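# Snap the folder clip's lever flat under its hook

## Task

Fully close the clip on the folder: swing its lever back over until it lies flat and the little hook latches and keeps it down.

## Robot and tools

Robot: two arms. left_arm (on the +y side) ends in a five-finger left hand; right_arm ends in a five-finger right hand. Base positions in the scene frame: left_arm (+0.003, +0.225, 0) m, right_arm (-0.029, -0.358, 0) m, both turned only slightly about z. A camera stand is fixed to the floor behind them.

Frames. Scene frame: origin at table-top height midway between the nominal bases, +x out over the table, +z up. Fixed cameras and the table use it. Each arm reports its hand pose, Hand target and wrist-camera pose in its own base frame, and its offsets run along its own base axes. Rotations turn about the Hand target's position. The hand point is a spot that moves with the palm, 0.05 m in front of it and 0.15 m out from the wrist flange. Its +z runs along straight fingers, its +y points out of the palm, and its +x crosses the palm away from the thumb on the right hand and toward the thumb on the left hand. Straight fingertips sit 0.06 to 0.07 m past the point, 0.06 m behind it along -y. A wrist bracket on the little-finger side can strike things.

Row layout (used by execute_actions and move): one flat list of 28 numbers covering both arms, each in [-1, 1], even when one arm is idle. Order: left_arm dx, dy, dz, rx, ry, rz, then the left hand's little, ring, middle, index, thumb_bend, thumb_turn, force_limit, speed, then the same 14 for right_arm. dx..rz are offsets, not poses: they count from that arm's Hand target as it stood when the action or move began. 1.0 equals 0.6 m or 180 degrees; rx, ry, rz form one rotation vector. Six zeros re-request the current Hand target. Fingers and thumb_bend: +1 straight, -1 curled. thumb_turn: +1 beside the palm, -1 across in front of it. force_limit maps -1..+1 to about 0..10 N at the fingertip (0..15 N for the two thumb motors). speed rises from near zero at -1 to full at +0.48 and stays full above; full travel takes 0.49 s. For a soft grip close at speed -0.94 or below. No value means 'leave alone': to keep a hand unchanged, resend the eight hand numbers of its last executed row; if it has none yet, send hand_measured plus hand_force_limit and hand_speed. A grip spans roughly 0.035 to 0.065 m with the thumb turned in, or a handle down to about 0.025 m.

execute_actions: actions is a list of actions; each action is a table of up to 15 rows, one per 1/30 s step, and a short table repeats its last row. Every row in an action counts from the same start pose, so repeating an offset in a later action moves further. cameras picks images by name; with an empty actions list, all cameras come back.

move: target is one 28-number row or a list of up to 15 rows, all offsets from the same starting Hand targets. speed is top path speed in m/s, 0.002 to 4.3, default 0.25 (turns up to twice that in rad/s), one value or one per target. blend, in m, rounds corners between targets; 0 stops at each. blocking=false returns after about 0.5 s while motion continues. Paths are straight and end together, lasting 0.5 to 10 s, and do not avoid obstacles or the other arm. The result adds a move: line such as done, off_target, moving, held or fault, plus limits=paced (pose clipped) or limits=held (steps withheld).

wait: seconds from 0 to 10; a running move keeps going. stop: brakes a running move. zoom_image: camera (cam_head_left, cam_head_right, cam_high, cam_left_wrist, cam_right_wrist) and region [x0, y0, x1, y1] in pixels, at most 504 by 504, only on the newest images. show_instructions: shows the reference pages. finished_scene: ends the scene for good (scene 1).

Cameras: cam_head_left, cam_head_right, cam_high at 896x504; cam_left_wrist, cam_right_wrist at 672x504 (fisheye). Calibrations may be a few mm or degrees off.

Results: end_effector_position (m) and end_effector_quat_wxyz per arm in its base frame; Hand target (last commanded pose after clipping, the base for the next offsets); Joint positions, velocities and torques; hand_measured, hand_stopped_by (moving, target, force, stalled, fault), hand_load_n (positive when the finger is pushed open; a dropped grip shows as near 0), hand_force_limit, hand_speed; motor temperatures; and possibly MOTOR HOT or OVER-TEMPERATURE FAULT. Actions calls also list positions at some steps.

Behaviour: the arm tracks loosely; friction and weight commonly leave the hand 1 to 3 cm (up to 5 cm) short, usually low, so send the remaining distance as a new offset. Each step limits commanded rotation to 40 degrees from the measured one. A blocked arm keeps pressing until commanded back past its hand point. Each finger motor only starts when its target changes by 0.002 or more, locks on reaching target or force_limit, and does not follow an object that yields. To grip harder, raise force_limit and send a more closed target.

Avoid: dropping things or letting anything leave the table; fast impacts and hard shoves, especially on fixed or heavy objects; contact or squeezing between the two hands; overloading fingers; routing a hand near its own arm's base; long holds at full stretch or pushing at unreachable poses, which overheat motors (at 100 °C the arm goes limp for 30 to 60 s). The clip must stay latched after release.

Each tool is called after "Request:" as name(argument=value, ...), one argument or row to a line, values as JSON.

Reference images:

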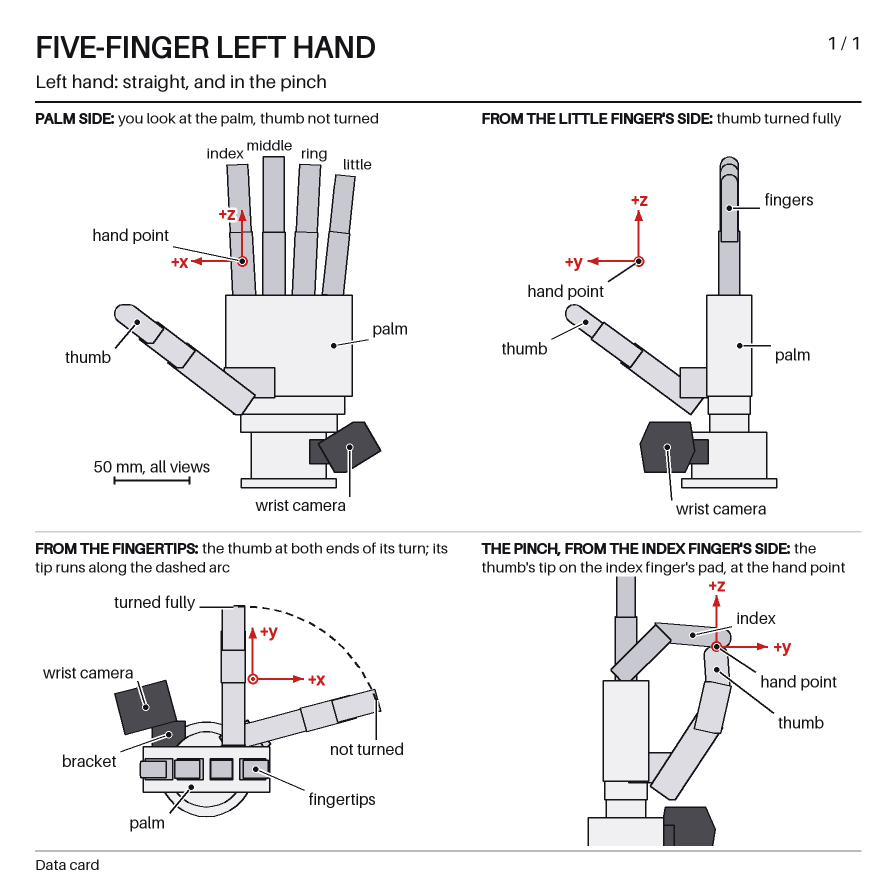

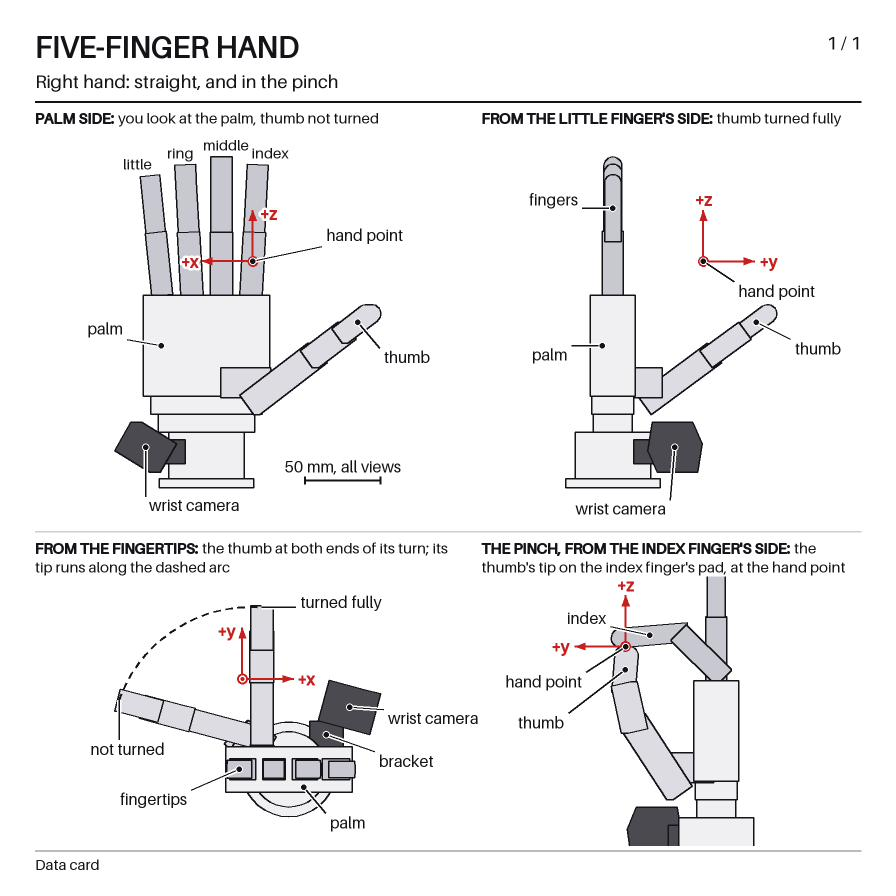

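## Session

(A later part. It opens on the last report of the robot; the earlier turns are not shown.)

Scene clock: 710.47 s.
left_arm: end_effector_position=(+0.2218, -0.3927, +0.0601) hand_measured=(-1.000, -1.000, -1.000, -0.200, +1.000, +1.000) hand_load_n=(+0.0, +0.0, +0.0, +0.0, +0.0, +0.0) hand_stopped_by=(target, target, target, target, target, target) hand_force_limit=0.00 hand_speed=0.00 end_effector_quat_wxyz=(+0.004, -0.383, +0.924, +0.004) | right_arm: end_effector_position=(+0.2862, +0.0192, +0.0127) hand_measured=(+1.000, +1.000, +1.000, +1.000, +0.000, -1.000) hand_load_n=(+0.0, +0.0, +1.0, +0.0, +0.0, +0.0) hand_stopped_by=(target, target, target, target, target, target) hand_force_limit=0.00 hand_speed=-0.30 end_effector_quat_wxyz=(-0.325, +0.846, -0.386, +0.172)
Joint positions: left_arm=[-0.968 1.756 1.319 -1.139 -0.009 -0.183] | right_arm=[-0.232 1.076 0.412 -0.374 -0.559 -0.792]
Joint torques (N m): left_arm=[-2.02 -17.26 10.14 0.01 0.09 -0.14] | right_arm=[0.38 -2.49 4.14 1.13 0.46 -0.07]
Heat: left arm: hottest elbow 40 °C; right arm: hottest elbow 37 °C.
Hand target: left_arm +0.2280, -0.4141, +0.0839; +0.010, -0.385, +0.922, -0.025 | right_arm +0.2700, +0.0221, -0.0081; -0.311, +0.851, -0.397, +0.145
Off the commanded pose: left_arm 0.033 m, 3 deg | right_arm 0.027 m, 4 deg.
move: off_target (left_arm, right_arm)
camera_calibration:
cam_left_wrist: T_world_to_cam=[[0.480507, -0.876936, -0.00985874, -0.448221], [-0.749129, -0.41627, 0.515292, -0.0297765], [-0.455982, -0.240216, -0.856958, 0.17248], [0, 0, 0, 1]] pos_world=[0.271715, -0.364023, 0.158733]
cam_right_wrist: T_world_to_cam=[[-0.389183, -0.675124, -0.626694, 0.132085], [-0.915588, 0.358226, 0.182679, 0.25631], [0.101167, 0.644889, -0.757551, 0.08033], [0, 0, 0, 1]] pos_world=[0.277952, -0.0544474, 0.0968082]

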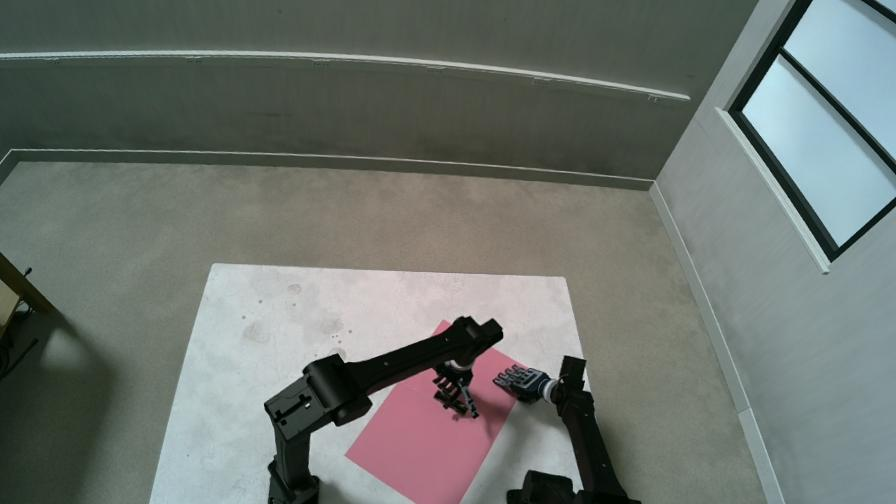

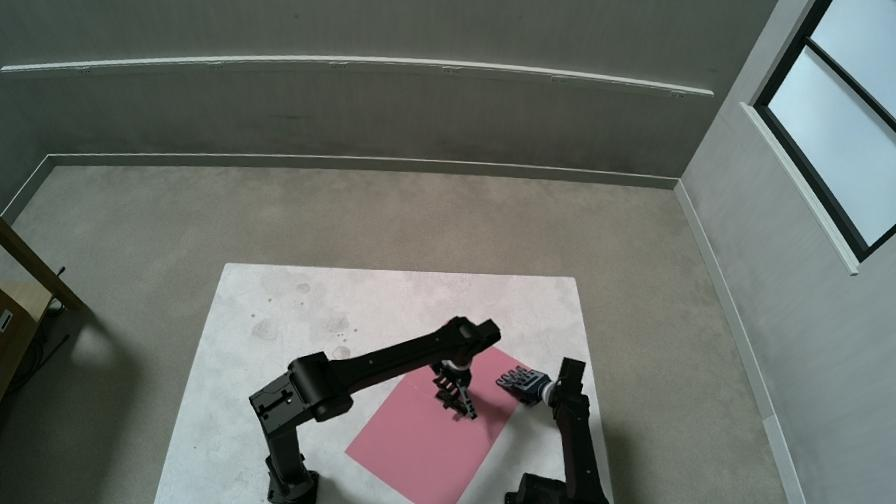

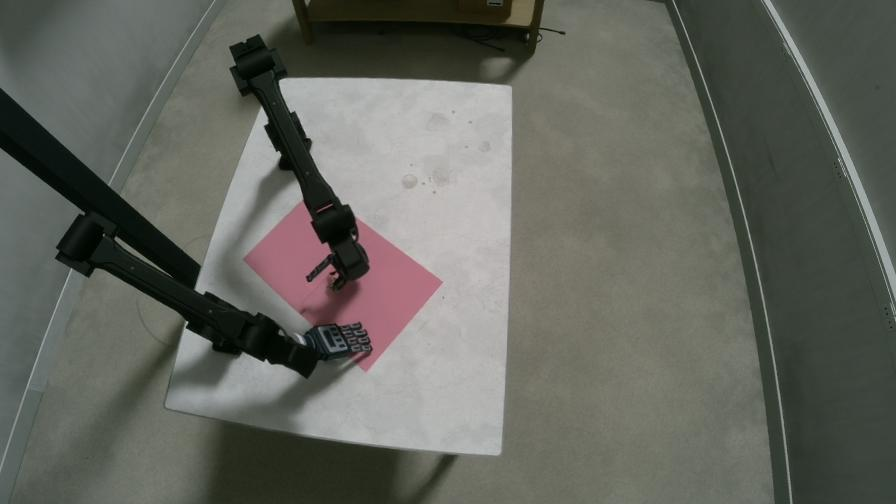

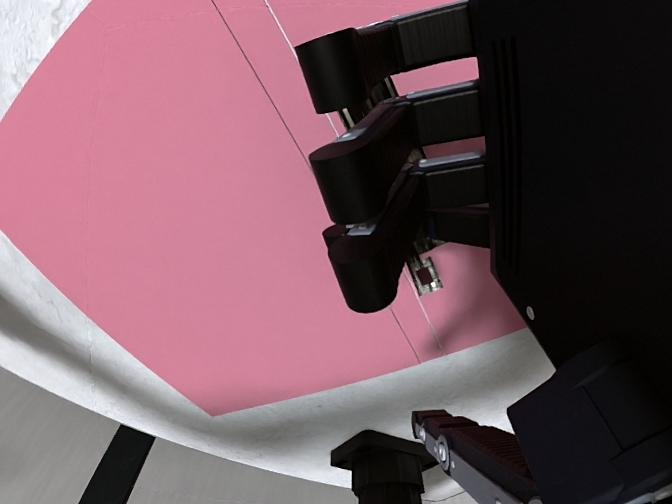

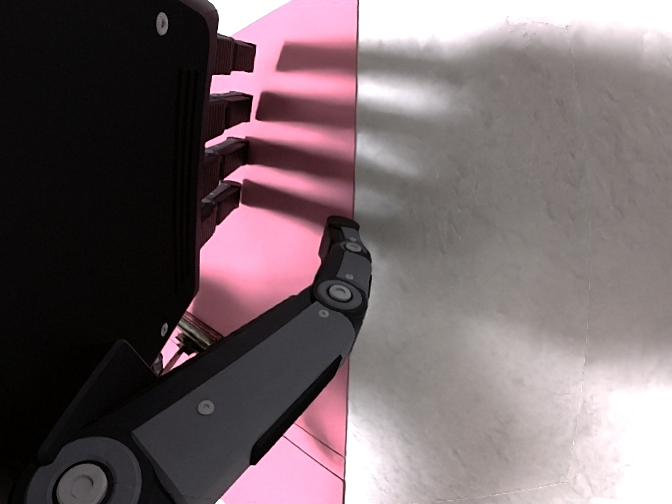

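Request:
move(
  target=[-0.0038, -0.0125, 0.018, 0, 0, 0, -1, -1, -1, -0.2, 1, 1, 0, 0.0, 0.0, 0.0, 0.0, 0, 0, 0, 1, 1, 1, 1, 0, -1, 0, -0.3],
  speed=0.06,
  cameras=["cam_high", "cam_head_left", "cam_left_wrist"],
)

Request:
zoom_image(
  camera="cam_head_left",
  region=[420, 365, 500, 435],
)

Request:
zoom_image(
  camera="cam_left_wrist",
  region=[290, 120, 500, 370],
)

Request:
zoom_image(
  camera="cam_high",
  region=[295, 235, 375, 305],
)

Scene clock: 720.47 s.
left_arm: end_effector_position=(+0.2195, -0.4012, +0.0714) hand_measured=(-1.000, -1.000, -1.000, -0.200, +1.000, +1.000) hand_load_n=(+0.0, +0.0, +0.0, +0.0, +0.0, +0.0) hand_stopped_by=(target, target, target, target, target, target) hand_force_limit=0.00 hand_speed=0.00 end_effector_quat_wxyz=(+0.005, -0.383, +0.924, +0.003) | right_arm: end_effector_position=(+0.2862, +0.0192, +0.0127) hand_measured=(+1.000, +1.000, +1.000, +1.000, +0.000, -1.000) hand_load_n=(+0.0, +0.0, +1.0, -0.5, +0.0, +0.0) hand_stopped_by=(target, target, target, target, target, target) hand_force_limit=0.00 hand_speed=-0.30 end_effector_quat_wxyz=(-0.325, +0.846, -0.386, +0.172)
Joint positions: left_arm=[-0.982 1.756 1.352 -1.17 -0.011 -0.196] | right_arm=[-0.232 1.076 0.412 -0.374 -0.559 -0.792]
Joint torques (N m): left_arm=[-2.43 -16.73 10.66 0.08 0.04 -0.17] | right_arm=[0.5 -2.37 4.16 0.99 0.46 0.01]
Motor temperatures (°C): left_arm=[29 32 42 26 25 25] | right_arm=[23 29 36 27 27 25]
Heat: left arm: hottest elbow 42 °C; right arm: hottest elbow 36 °C.
Hand target: left_arm +0.2257, -0.4216, +0.0948; +0.010, -0.385, +0.922, -0.025 | right_arm +0.2700, +0.0221, -0.0081; -0.311, +0.851, -0.397, +0.145
Off the commanded pose: left_arm 0.032 m, 3 deg | right_arm 0.027 m, 4 deg.
move: off_target (left_arm, right_arm)
camera_calibration:
cam_left_wrist: T_world_to_cam=[[0.480189, -0.877133, -0.00752263, -0.454654], [-0.750495, -0.41527, 0.514109, -0.0400822], [-0.454066, -0.241224, -0.857692, 0.178325], [0, 0, 0, 1]] pos_world=[0.26921, -0.372421, 0.170134]
Images, in order (width x height): cam_head_left 896x504, cam_high 896x504, cam_left_wrist 672x504.

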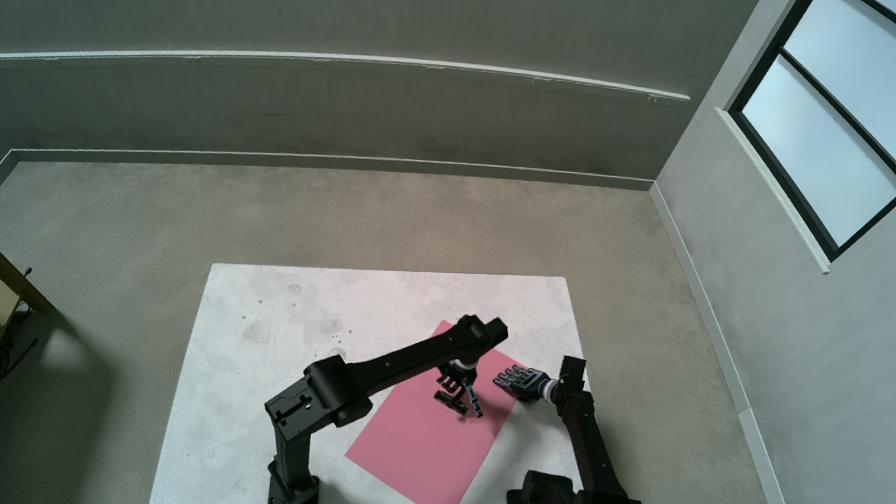

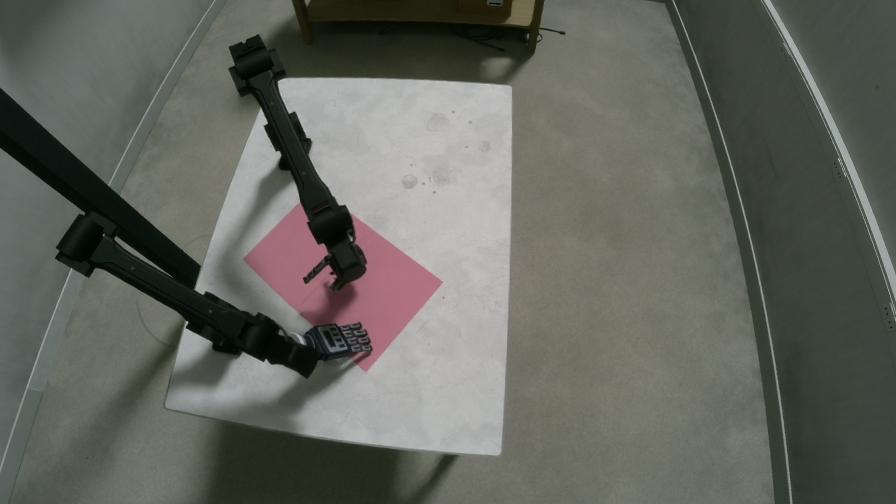

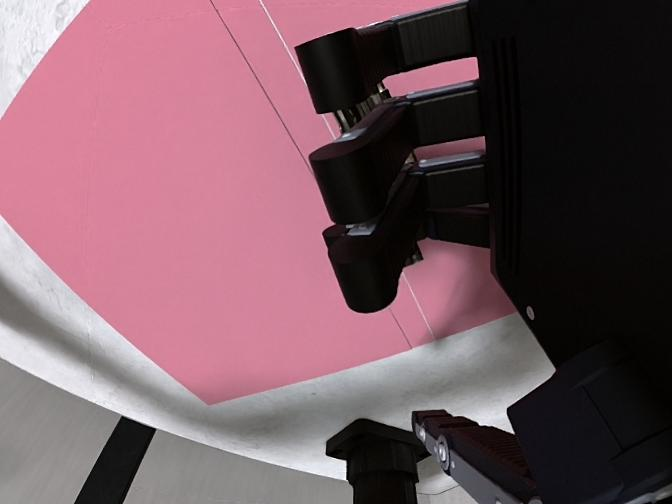

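Scaled by 6.300 from the camera's 896x504 image, which has a finer 1280x720 frame.

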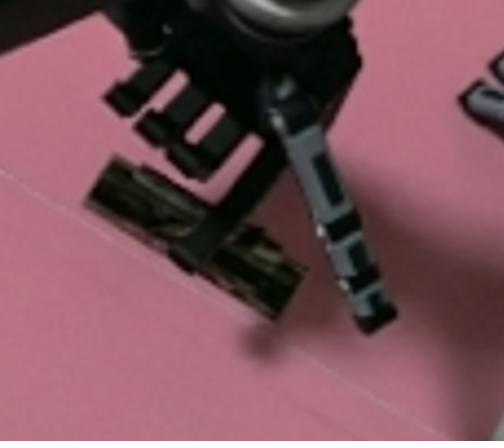

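Scaled by 2.016 from the camera's 672x504 image, which has a finer 960x720 frame.

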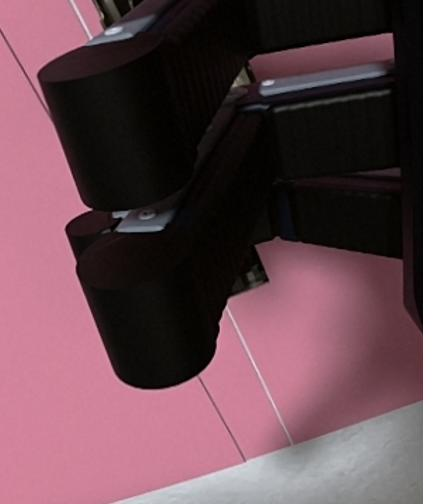

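Scaled by 6.300 from the camera's 896x504 image, which has a finer 1280x720 frame.

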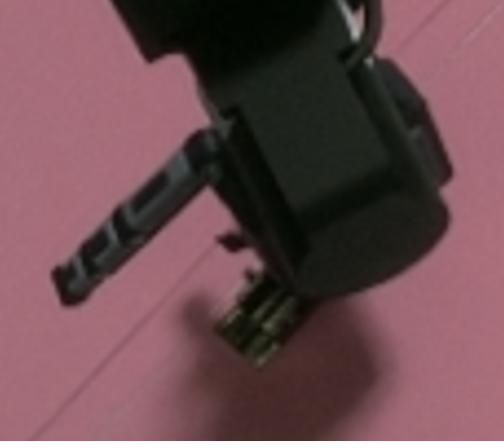

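Request:
move(
  target=[
    [-0.0257, -0.0005, -0.0622, 0, 0, 0, -1, -1, -1, -0.2, 1, 1, 0, 0.0, 0.0, 0.0, 0.0, 0, 0, 0, 1, 1, 1, 1, 0, -1, 0, -0.3],
    [-0.0338, -0.0093, -0.083, 0, 0, 0, -1, -1, -1, -0.2, 1, 1, 0, 0.0, 0.0, 0.0, 0.0, 0, 0, 0, 1, 1, 1, 1, 0, -1, 0, -0.3],
  ],
  speed=0.05,
  blend=[0.01, 0],
  cameras=["cam_high", "cam_head_left", "cam_left_wrist", "cam_right_wrist"],
)

Request:
zoom_image(
  camera="cam_head_left",
  region=[420, 365, 500, 435],
)

Request:
zoom_image(
  camera="cam_left_wrist",
  region=[290, 120, 500, 370],
)

Request:
zoom_image(
  camera="cam_high",
  region=[295, 235, 375, 305],
)

Scene clock: 729.30 s.
left_arm: end_effector_position=(+0.2135, -0.4187, +0.0562) hand_measured=(-1.000, -1.000, -1.000, -0.200, +1.000, +1.000) hand_load_n=(+0.0, +0.0, +0.0, -1.0, +0.0, +0.0) hand_stopped_by=(target, target, target, target, target, target) hand_force_limit=0.00 hand_speed=0.00 end_effector_quat_wxyz=(+0.013, -0.384, +0.923, -0.027) | right_arm: end_effector_position=(+0.2862, +0.0192, +0.0127) hand_measured=(+1.000, +1.000, +1.000, +1.000, +0.000, -1.000) hand_load_n=(+0.0, -0.5, +0.5, +0.0, +0.0, +0.0) hand_stopped_by=(target, target, target, target, target, target) hand_force_limit=0.00 hand_speed=-0.30 end_effector_quat_wxyz=(-0.325, +0.846, -0.386, +0.172)
Joint positions: left_arm=[-1.012 1.756 1.317 -1.073 -0.017 -0.23] | right_arm=[-0.232 1.076 0.412 -0.374 -0.559 -0.792]
Joint torques (N m): left_arm=[-2.61 -13.74 6.61 1.26 0.19 -0.25] | right_arm=[0.73 -1.61 4.25 1.13 0.47 -0.01]
Heat: left arm: hottest elbow 42 °C; right arm: hottest elbow 35 °C.
Hand target: left_arm +0.2055, -0.4272, +0.0449; +0.010, -0.385, +0.922, -0.025 | right_arm +0.2700, +0.0221, -0.0081; -0.311, +0.851, -0.397, +0.145
Off the commanded pose: left_arm 0.016 m, 0 deg | right_arm 0.027 m, 4 deg.
move: off_target (left_arm, right_arm); blend cut to 0.0072 m at target 1
camera_calibration:
cam_left_wrist: T_world_to_cam=[[0.481795, -0.874613, 0.0540843, -0.469989], [-0.768925, -0.39236, 0.504784, -0.0299865], [-0.42027, -0.284789, -0.86155, 0.133118], [0, 0, 0, 1]] pos_world=[0.259327, -0.384913, 0.155244]
cam_right_wrist: T_world_to_cam=[[-0.389183, -0.675124, -0.626694, 0.132085], [-0.915588, 0.358226, 0.182679, 0.25631], [0.101167, 0.644889, -0.757551, 0.08033], [0, 0, 0, 1]] pos_world=[0.277952, -0.0544474, 0.0968082]
Images, in order (width x height): cam_head_left 896x504, cam_high 896x504, cam_left_wrist 672x504, cam_right_wrist 672x504.

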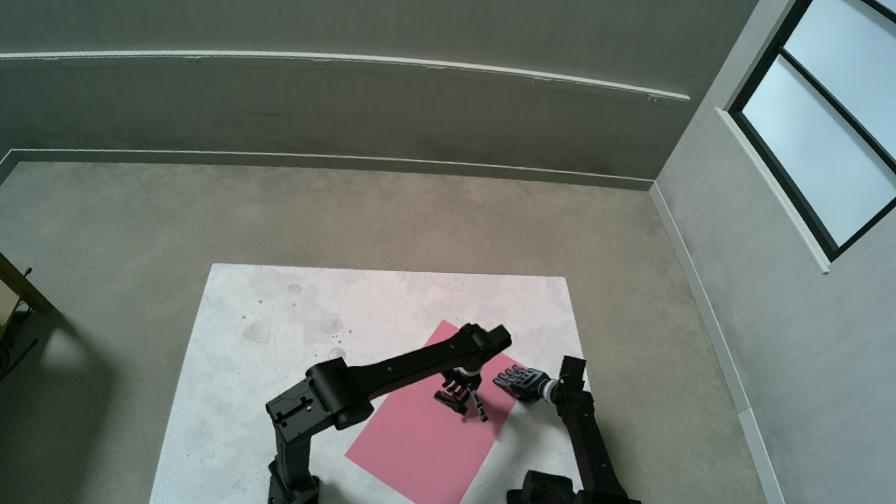

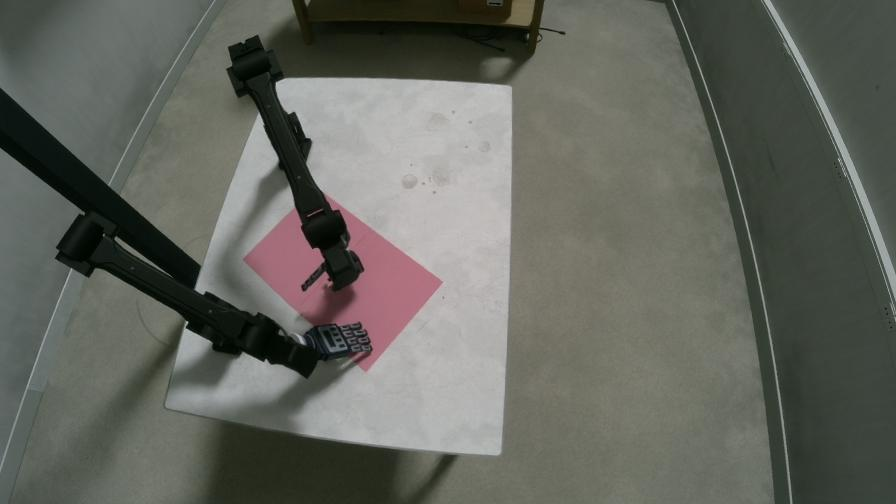

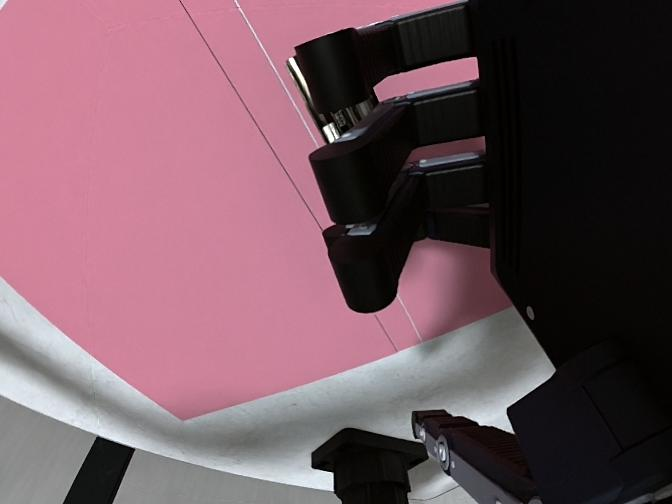

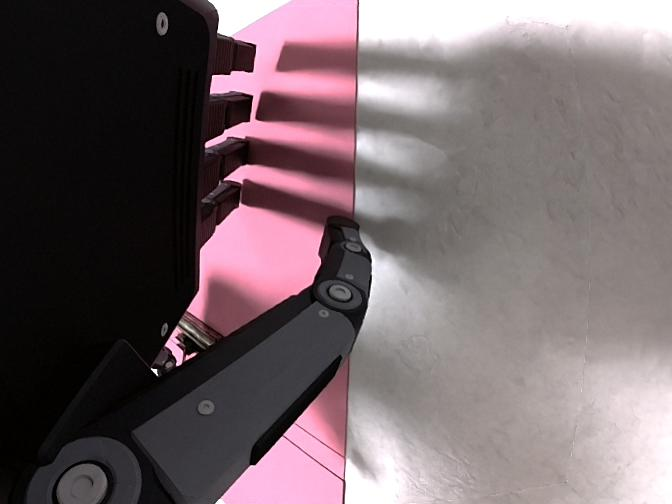

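Scaled by 6.300 from the camera's 896x504 image, which has a finer 1280x720 frame.

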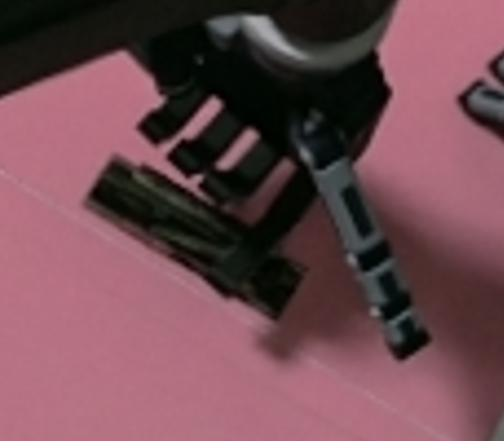

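Scaled by 2.016 from the camera's 672x504 image, which has a finer 960x720 frame.

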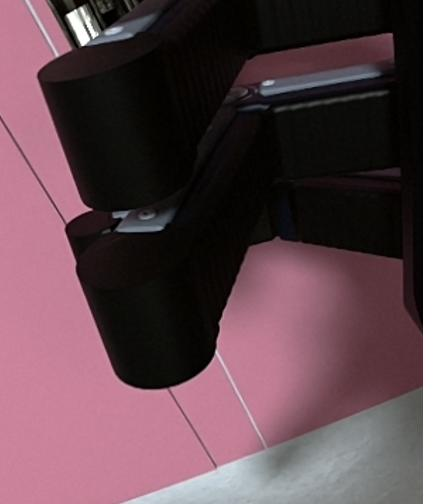

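Scaled by 6.300 from the camera's 896x504 image, which has a finer 1280x720 frame.

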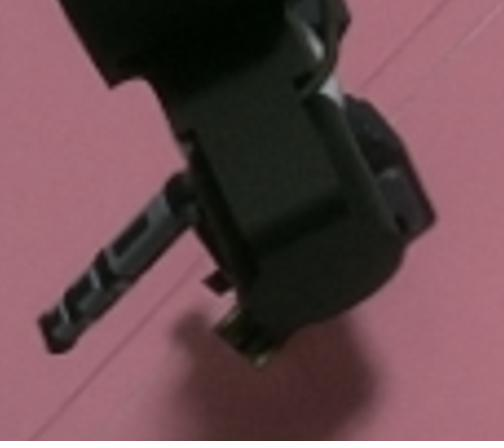

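Request:
move(
  target=[-0.0108, -0.0063, -0.0323, 0, 0, 0, -1, -1, -1, -0.2, 1, 1, 0, 0.0, 0.0, 0.0, 0.0, 0, 0, 0, 1, 1, 1, 1, 0, -1, 0, -0.3],
  speed=0.04,
  cameras=["cam_high", "cam_head_left", "cam_left_wrist", "cam_right_wrist"],
)

Request:
zoom_image(
  camera="cam_head_left",
  region=[420, 365, 500, 435],
)

Request:
zoom_image(
  camera="cam_high",
  region=[295, 235, 375, 305],
)

Scene clock: 735.33 s.
left_arm: end_effector_position=(+0.2099, -0.4236, +0.0408) hand_measured=(-1.000, -1.000, -1.000, -0.200, +1.000, +1.000) hand_load_n=(+0.0, +0.0, +0.0, -2.0, -0.5, +0.0) hand_stopped_by=(target, target, target, target, target, target) hand_force_limit=0.00 hand_speed=0.00 end_effector_quat_wxyz=(+0.015, -0.385, +0.922, -0.031) | right_arm: end_effector_position=(+0.2863, +0.0192, +0.0128) hand_measured=(+1.000, +1.000, +1.000, +1.000, +0.000, -1.000) hand_load_n=(+0.0, +0.0, +1.0, +0.0, +0.0, +0.0) hand_stopped_by=(target, target, target, target, target, target) hand_force_limit=0.00 hand_speed=-0.30 end_effector_quat_wxyz=(-0.325, +0.846, -0.386, +0.172)
Joint positions: left_arm=[-1.024 1.773 1.297 -1.028 -0.019 -0.243] | right_arm=[-0.232 1.076 0.412 -0.374 -0.559 -0.792]
Joint torques (N m): left_arm=[-3.19 -13.98 6.26 1.25 0.21 -0.25] | right_arm=[-0.26 -1.9 4.34 1.11 0.46 0]
Heat: left arm: hottest elbow 42 °C; right arm: hottest elbow 35 °C.
Hand target: left_arm +0.1991, -0.4310, +0.0256; +0.010, -0.385, +0.922, -0.025 | right_arm +0.2701, +0.0221, -0.0080; -0.311, +0.851, -0.397, +0.145
Off the commanded pose: left_arm 0.020 m, 1 deg | right_arm 0.027 m, 4 deg.
move: off_target (left_arm, right_arm)
camera_calibration:
cam_left_wrist: T_world_to_cam=[[0.48321, -0.873263, 0.0626002, -0.471813], [-0.771049, -0.3906, 0.502907, -0.0256056], [-0.414718, -0.291277, -0.862071, 0.113021], [0, 0, 0, 1]] pos_world=[0.255113, -0.389098, 0.139845]
cam_right_wrist: T_world_to_cam=[[-0.38891, -0.675176, -0.626806, 0.132119], [-0.915682, 0.358149, 0.18236, 0.256436], [0.101365, 0.644877, -0.757535, 0.0803383], [0, 0, 0, 1]] pos_world=[0.278053, -0.0544474, 0.0969082]
Images, in order (width x height): cam_head_left 896x504, cam_high 896x504, cam_left_wrist 672x504, cam_right_wrist 672x504.

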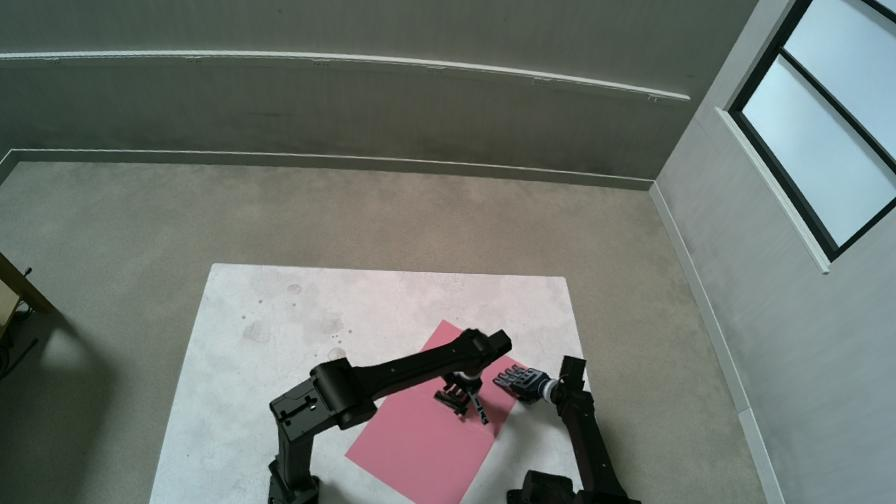

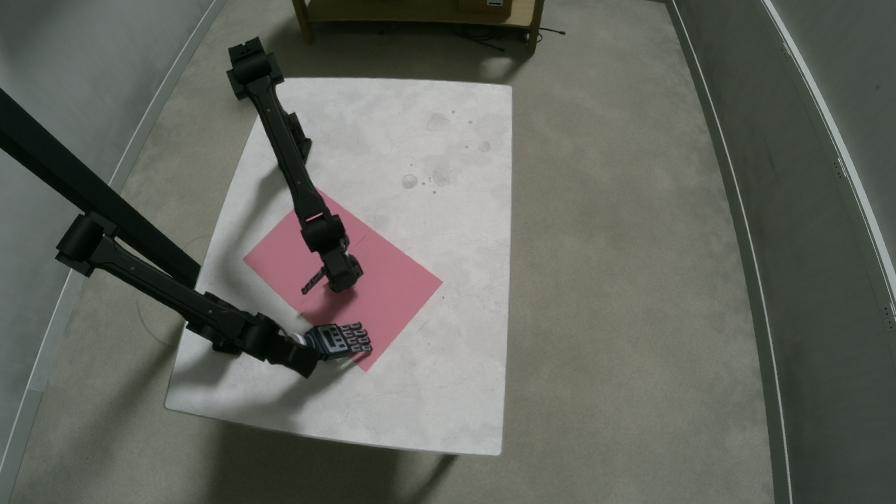

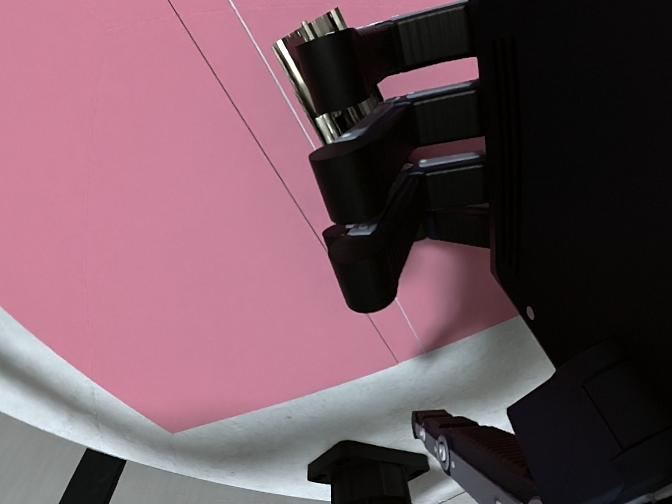

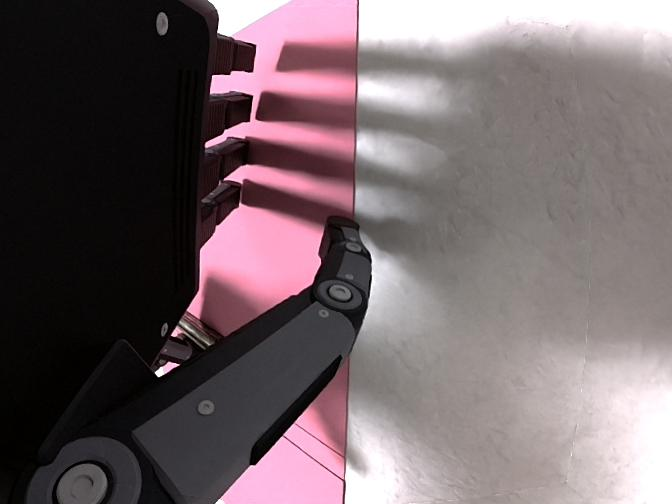

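Scaled by 6.300 from the camera's 896x504 image, which has a finer 1280x720 frame.

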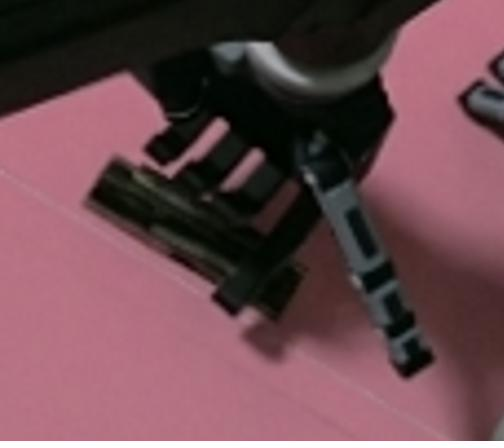

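Scaled by 6.300 from the camera's 896x504 image, which has a finer 1280x720 frame.

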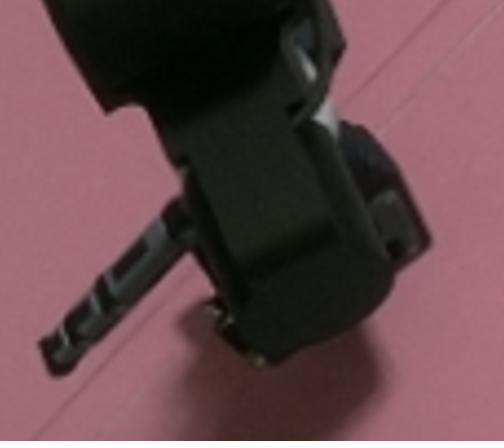

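Request:
move(
  target=[-0.0033, -0.0033, -0.0227, 0, 0, 0, -1, -1, -1, -0.2, 1, 1, 0, 0.0, 0.0, 0.0, 0.0, 0, 0, 0, 1, 1, 1, 1, 0, -1, 0, -0.3],
  speed=0.03,
  cameras=["cam_high", "cam_head_left", "cam_left_wrist", "cam_right_wrist"],
)

Request:
zoom_image(
  camera="cam_head_left",
  region=[420, 365, 500, 435],
)

Request:
zoom_image(
  camera="cam_right_wrist",
  region=[130, 290, 240, 400],
)

Scene clock: 741.87 s.
left_arm: end_effector_position=(+0.2092, -0.4271, +0.0344) hand_measured=(-1.000, -1.000, -1.000, -0.200, +1.000, +1.000) hand_load_n=(+0.0, +0.5, +0.0, -3.5, +0.0, +0.0) hand_stopped_by=(target, target, target, target, target, target) hand_force_limit=0.00 hand_speed=0.00 end_effector_quat_wxyz=(+0.015, -0.384, +0.923, -0.036) | right_arm: end_effector_position=(+0.2867, +0.0191, +0.0126) hand_measured=(+1.000, +1.000, +1.000, +1.000, +0.000, -1.000) hand_load_n=(+0.0, +0.0, +0.5, +0.0, +0.0, +0.0) hand_stopped_by=(target, target, target, target, target, target) hand_force_limit=0.00 hand_speed=-0.30 end_effector_quat_wxyz=(-0.325, +0.846, -0.385, +0.172)
Joint positions: left_arm=[-1.029 1.781 1.289 -1.003 -0.02 -0.246] | right_arm=[-0.232 1.077 0.412 -0.371 -0.559 -0.792]
Joint torques (N m): left_arm=[-2.73 -12.1 5.97 1.51 0.1 -0.27] | right_arm=[0.73 -1.67 4.01 1.07 0.45 -0.03]
Heat: left arm: hottest elbow 42 °C; right arm: hottest elbow 35 °C.
Hand target: left_arm +0.1970, -0.4330, +0.0120; +0.010, -0.385, +0.922, -0.025 | right_arm +0.2700, +0.0221, -0.0081; -0.311, +0.851, -0.397, +0.145
Off the commanded pose: left_arm 0.026 m, 1 deg | right_arm 0.027 m, 4 deg.
move: off_target (left_arm, right_arm)
camera_calibration:
cam_left_wrist: T_world_to_cam=[[0.480922, -0.873755, 0.0725655, -0.474112], [-0.774605, -0.384656, 0.502023, -0.0210187], [-0.410733, -0.297643, -0.861805, 0.102678], [0, 0, 0, 1]] pos_world=[0.253903, -0.391781, 0.133444]
cam_right_wrist: T_world_to_cam=[[-0.388248, -0.675286, -0.627098, 0.131881], [-0.915863, 0.358255, 0.181243, 0.256949], [0.10227, 0.644703, -0.757561, 0.0799619], [0, 0, 0, 1]] pos_world=[0.278355, -0.0545478, 0.0967079]
Images, in order (width x height): cam_head_left 896x504, cam_high 896x504, cam_left_wrist 672x504, cam_right_wrist 672x504.

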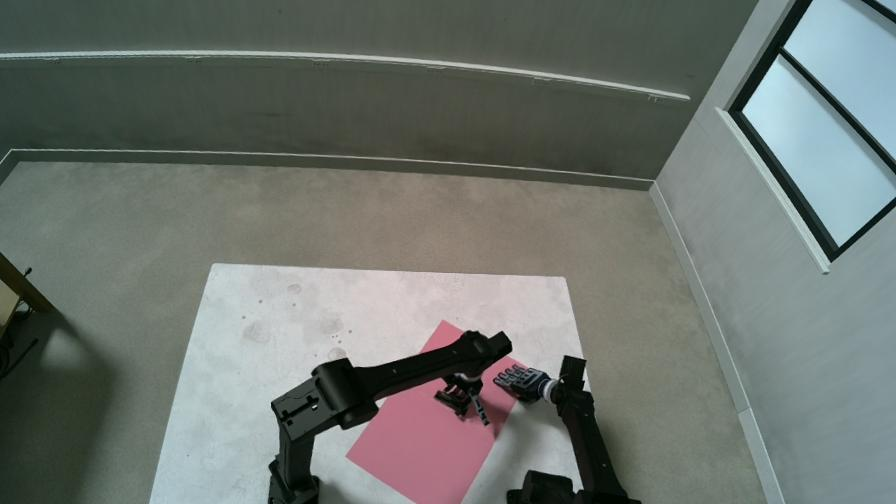

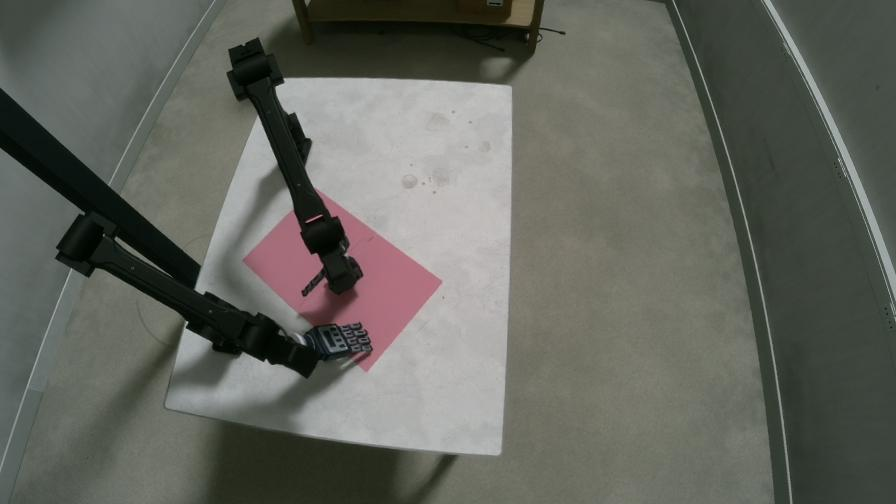

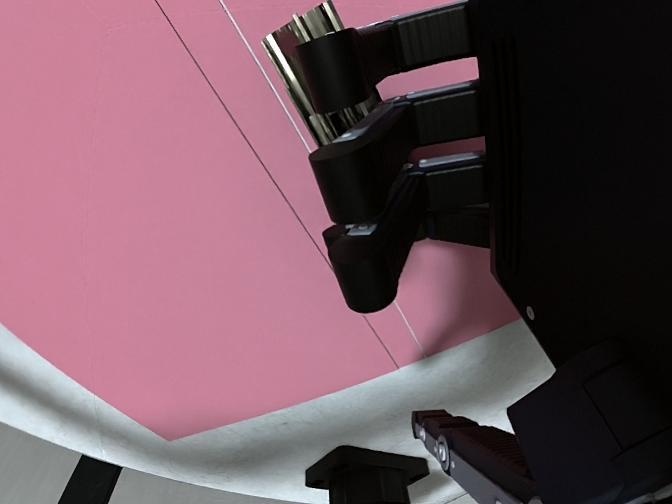

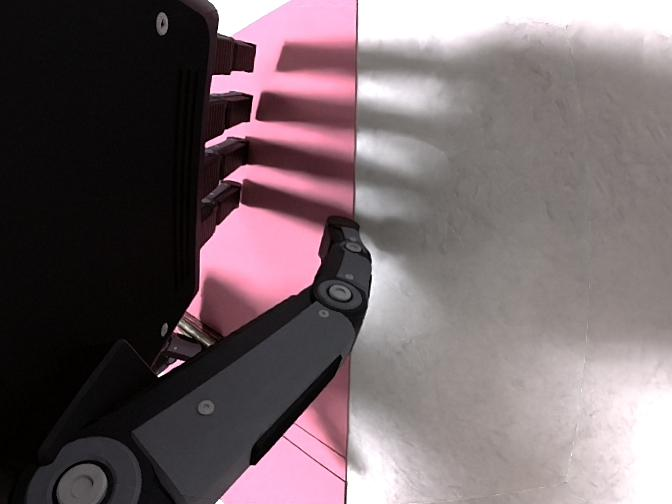

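Scaled by 6.300 from the camera's 896x504 image, which has a finer 1280x720 frame.

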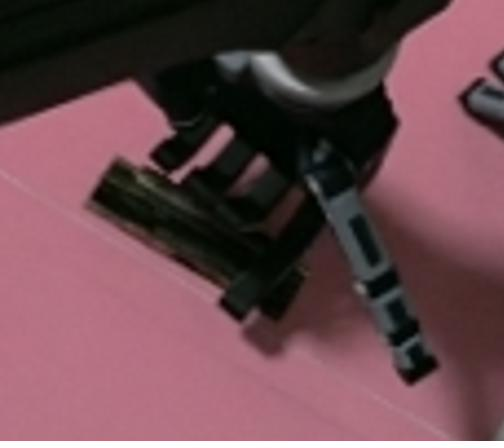

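Scaled by 4.582 from the camera's 672x504 image, which has a finer 960x720 frame.

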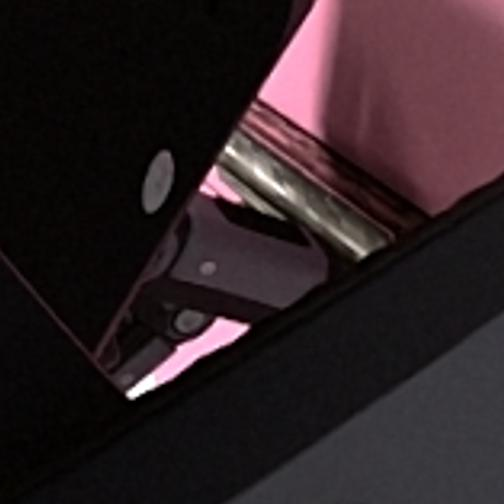

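Request:
move(
  target=[0, 0, -0.015, 0, 0, 0, -1, -1, -1, -0.2, 1, 1, 0, 0.0, 0.0, 0.0, 0.0, 0, 0, 0, 1, 1, 1, 1, 0, -1, 0, -0.3],
  speed=0.03,
  cameras=["cam_head_left", "cam_left_wrist", "cam_high"],
)

Request:
zoom_image(
  camera="cam_head_left",
  region=[420, 365, 500, 435],
)

Request:
zoom_image(
  camera="cam_left_wrist",
  region=[240, 0, 500, 330],
)

Scene clock: 746.33 s.
left_arm: end_effector_position=(+0.2100, -0.4284, +0.0321) hand_measured=(-1.000, -1.000, -1.000, -0.200, +1.000, +1.000) hand_load_n=(+0.0, +0.0, +0.0, -6.5, +0.0, +0.0) hand_stopped_by=(target, target, target, target, target, target) hand_force_limit=0.00 hand_speed=0.00 end_effector_quat_wxyz=(+0.016, -0.384, +0.922, -0.041) | right_arm: end_effector_position=(+0.2868, +0.0191, +0.0126) hand_measured=(+1.000, +1.000, +1.000, +1.000, +0.000, -1.000) hand_load_n=(+0.0, +0.0, +1.0, +0.0, +0.0, +0.0) hand_stopped_by=(target, target, target, target, target, target) hand_force_limit=0.00 hand_speed=-0.30 end_effector_quat_wxyz=(-0.325, +0.846, -0.385, +0.173)
Joint positions: left_arm=[-1.029 1.781 1.283 -0.987 -0.02 -0.246] | right_arm=[-0.232 1.077 0.412 -0.371 -0.559 -0.792]
Joint torques (N m): left_arm=[-3.25 -12.04 5.35 1.63 0.2 -0.25] | right_arm=[0.62 -2.55 4.3 0.98 0.48 -0.02]
Heat: left arm: hottest elbow 42 °C; right arm: hottest elbow 35 °C.
Hand target: left_arm +0.1970, -0.4330, +0.0030; +0.010, -0.385, +0.922, -0.025 | right_arm +0.2700, +0.0221, -0.0081; -0.311, +0.851, -0.397, +0.145
Off the commanded pose: left_arm 0.032 m, 2 deg | right_arm 0.027 m, 4 deg.
move: off_target (left_arm, right_arm)
camera_calibration:
cam_left_wrist: T_world_to_cam=[[0.480478, -0.873119, 0.0824894, -0.475427], [-0.777204, -0.380334, 0.501299, -0.0172743], [-0.40632, -0.304974, -0.861333, 0.0964395], [0, 0, 0, 1]] pos_world=[0.254192, -0.392263, 0.130944]
Images, in order (width x height): cam_head_left 896x504, cam_high 896x504, cam_left_wrist 672x504.

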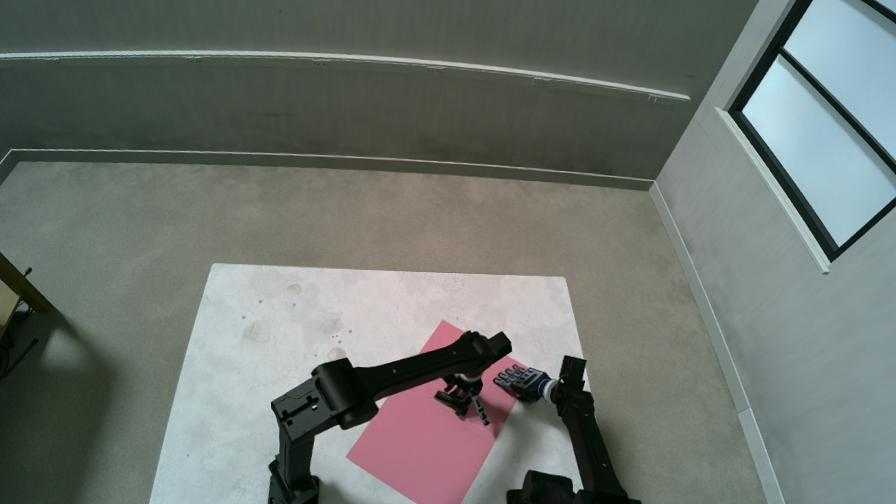

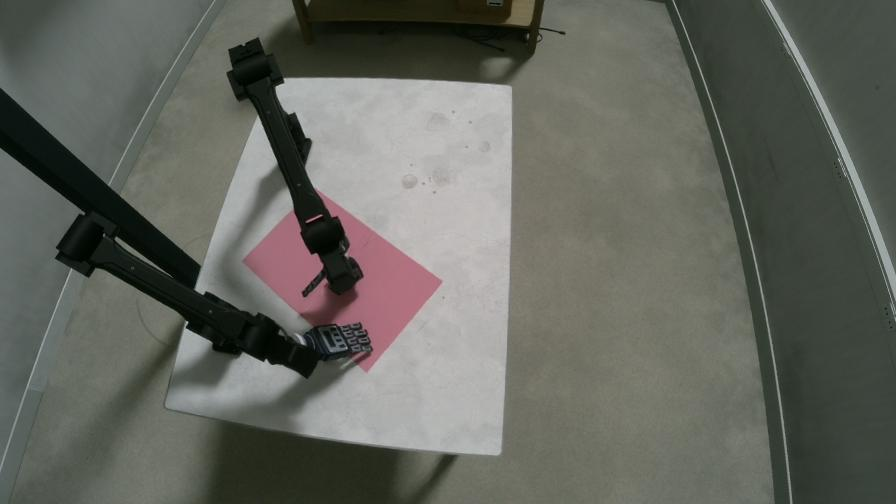

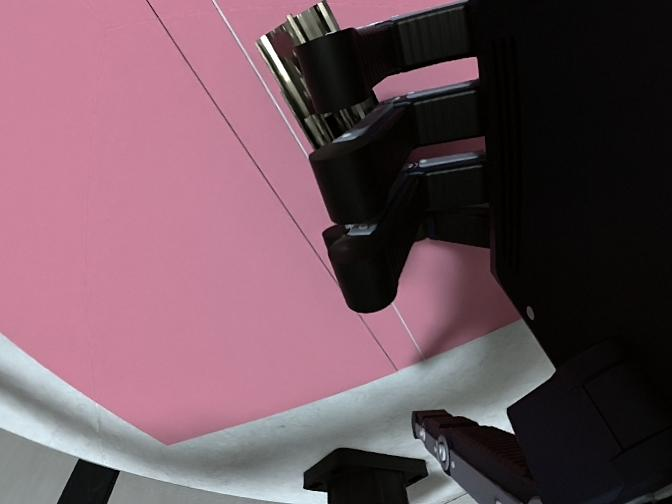

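Scaled by 6.300 from the camera's 896x504 image, which has a finer 1280x720 frame.

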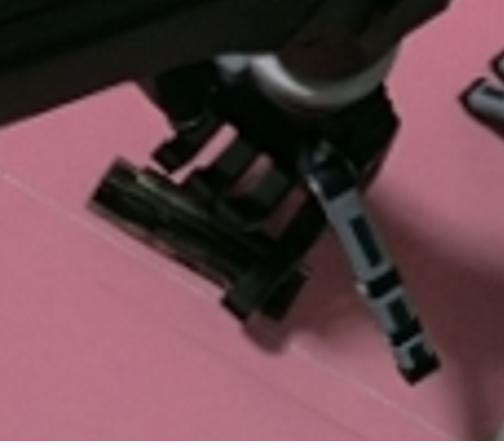

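Scaled by 1.527 from the camera's 672x504 image, which has a finer 960x720 frame.

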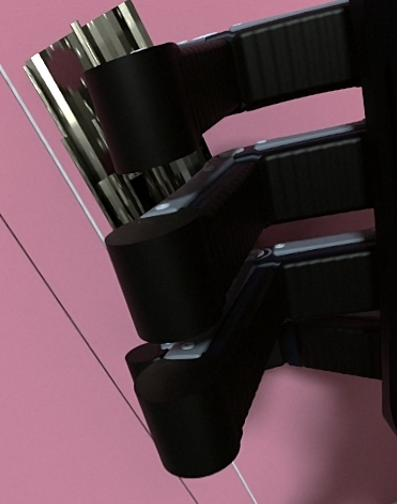

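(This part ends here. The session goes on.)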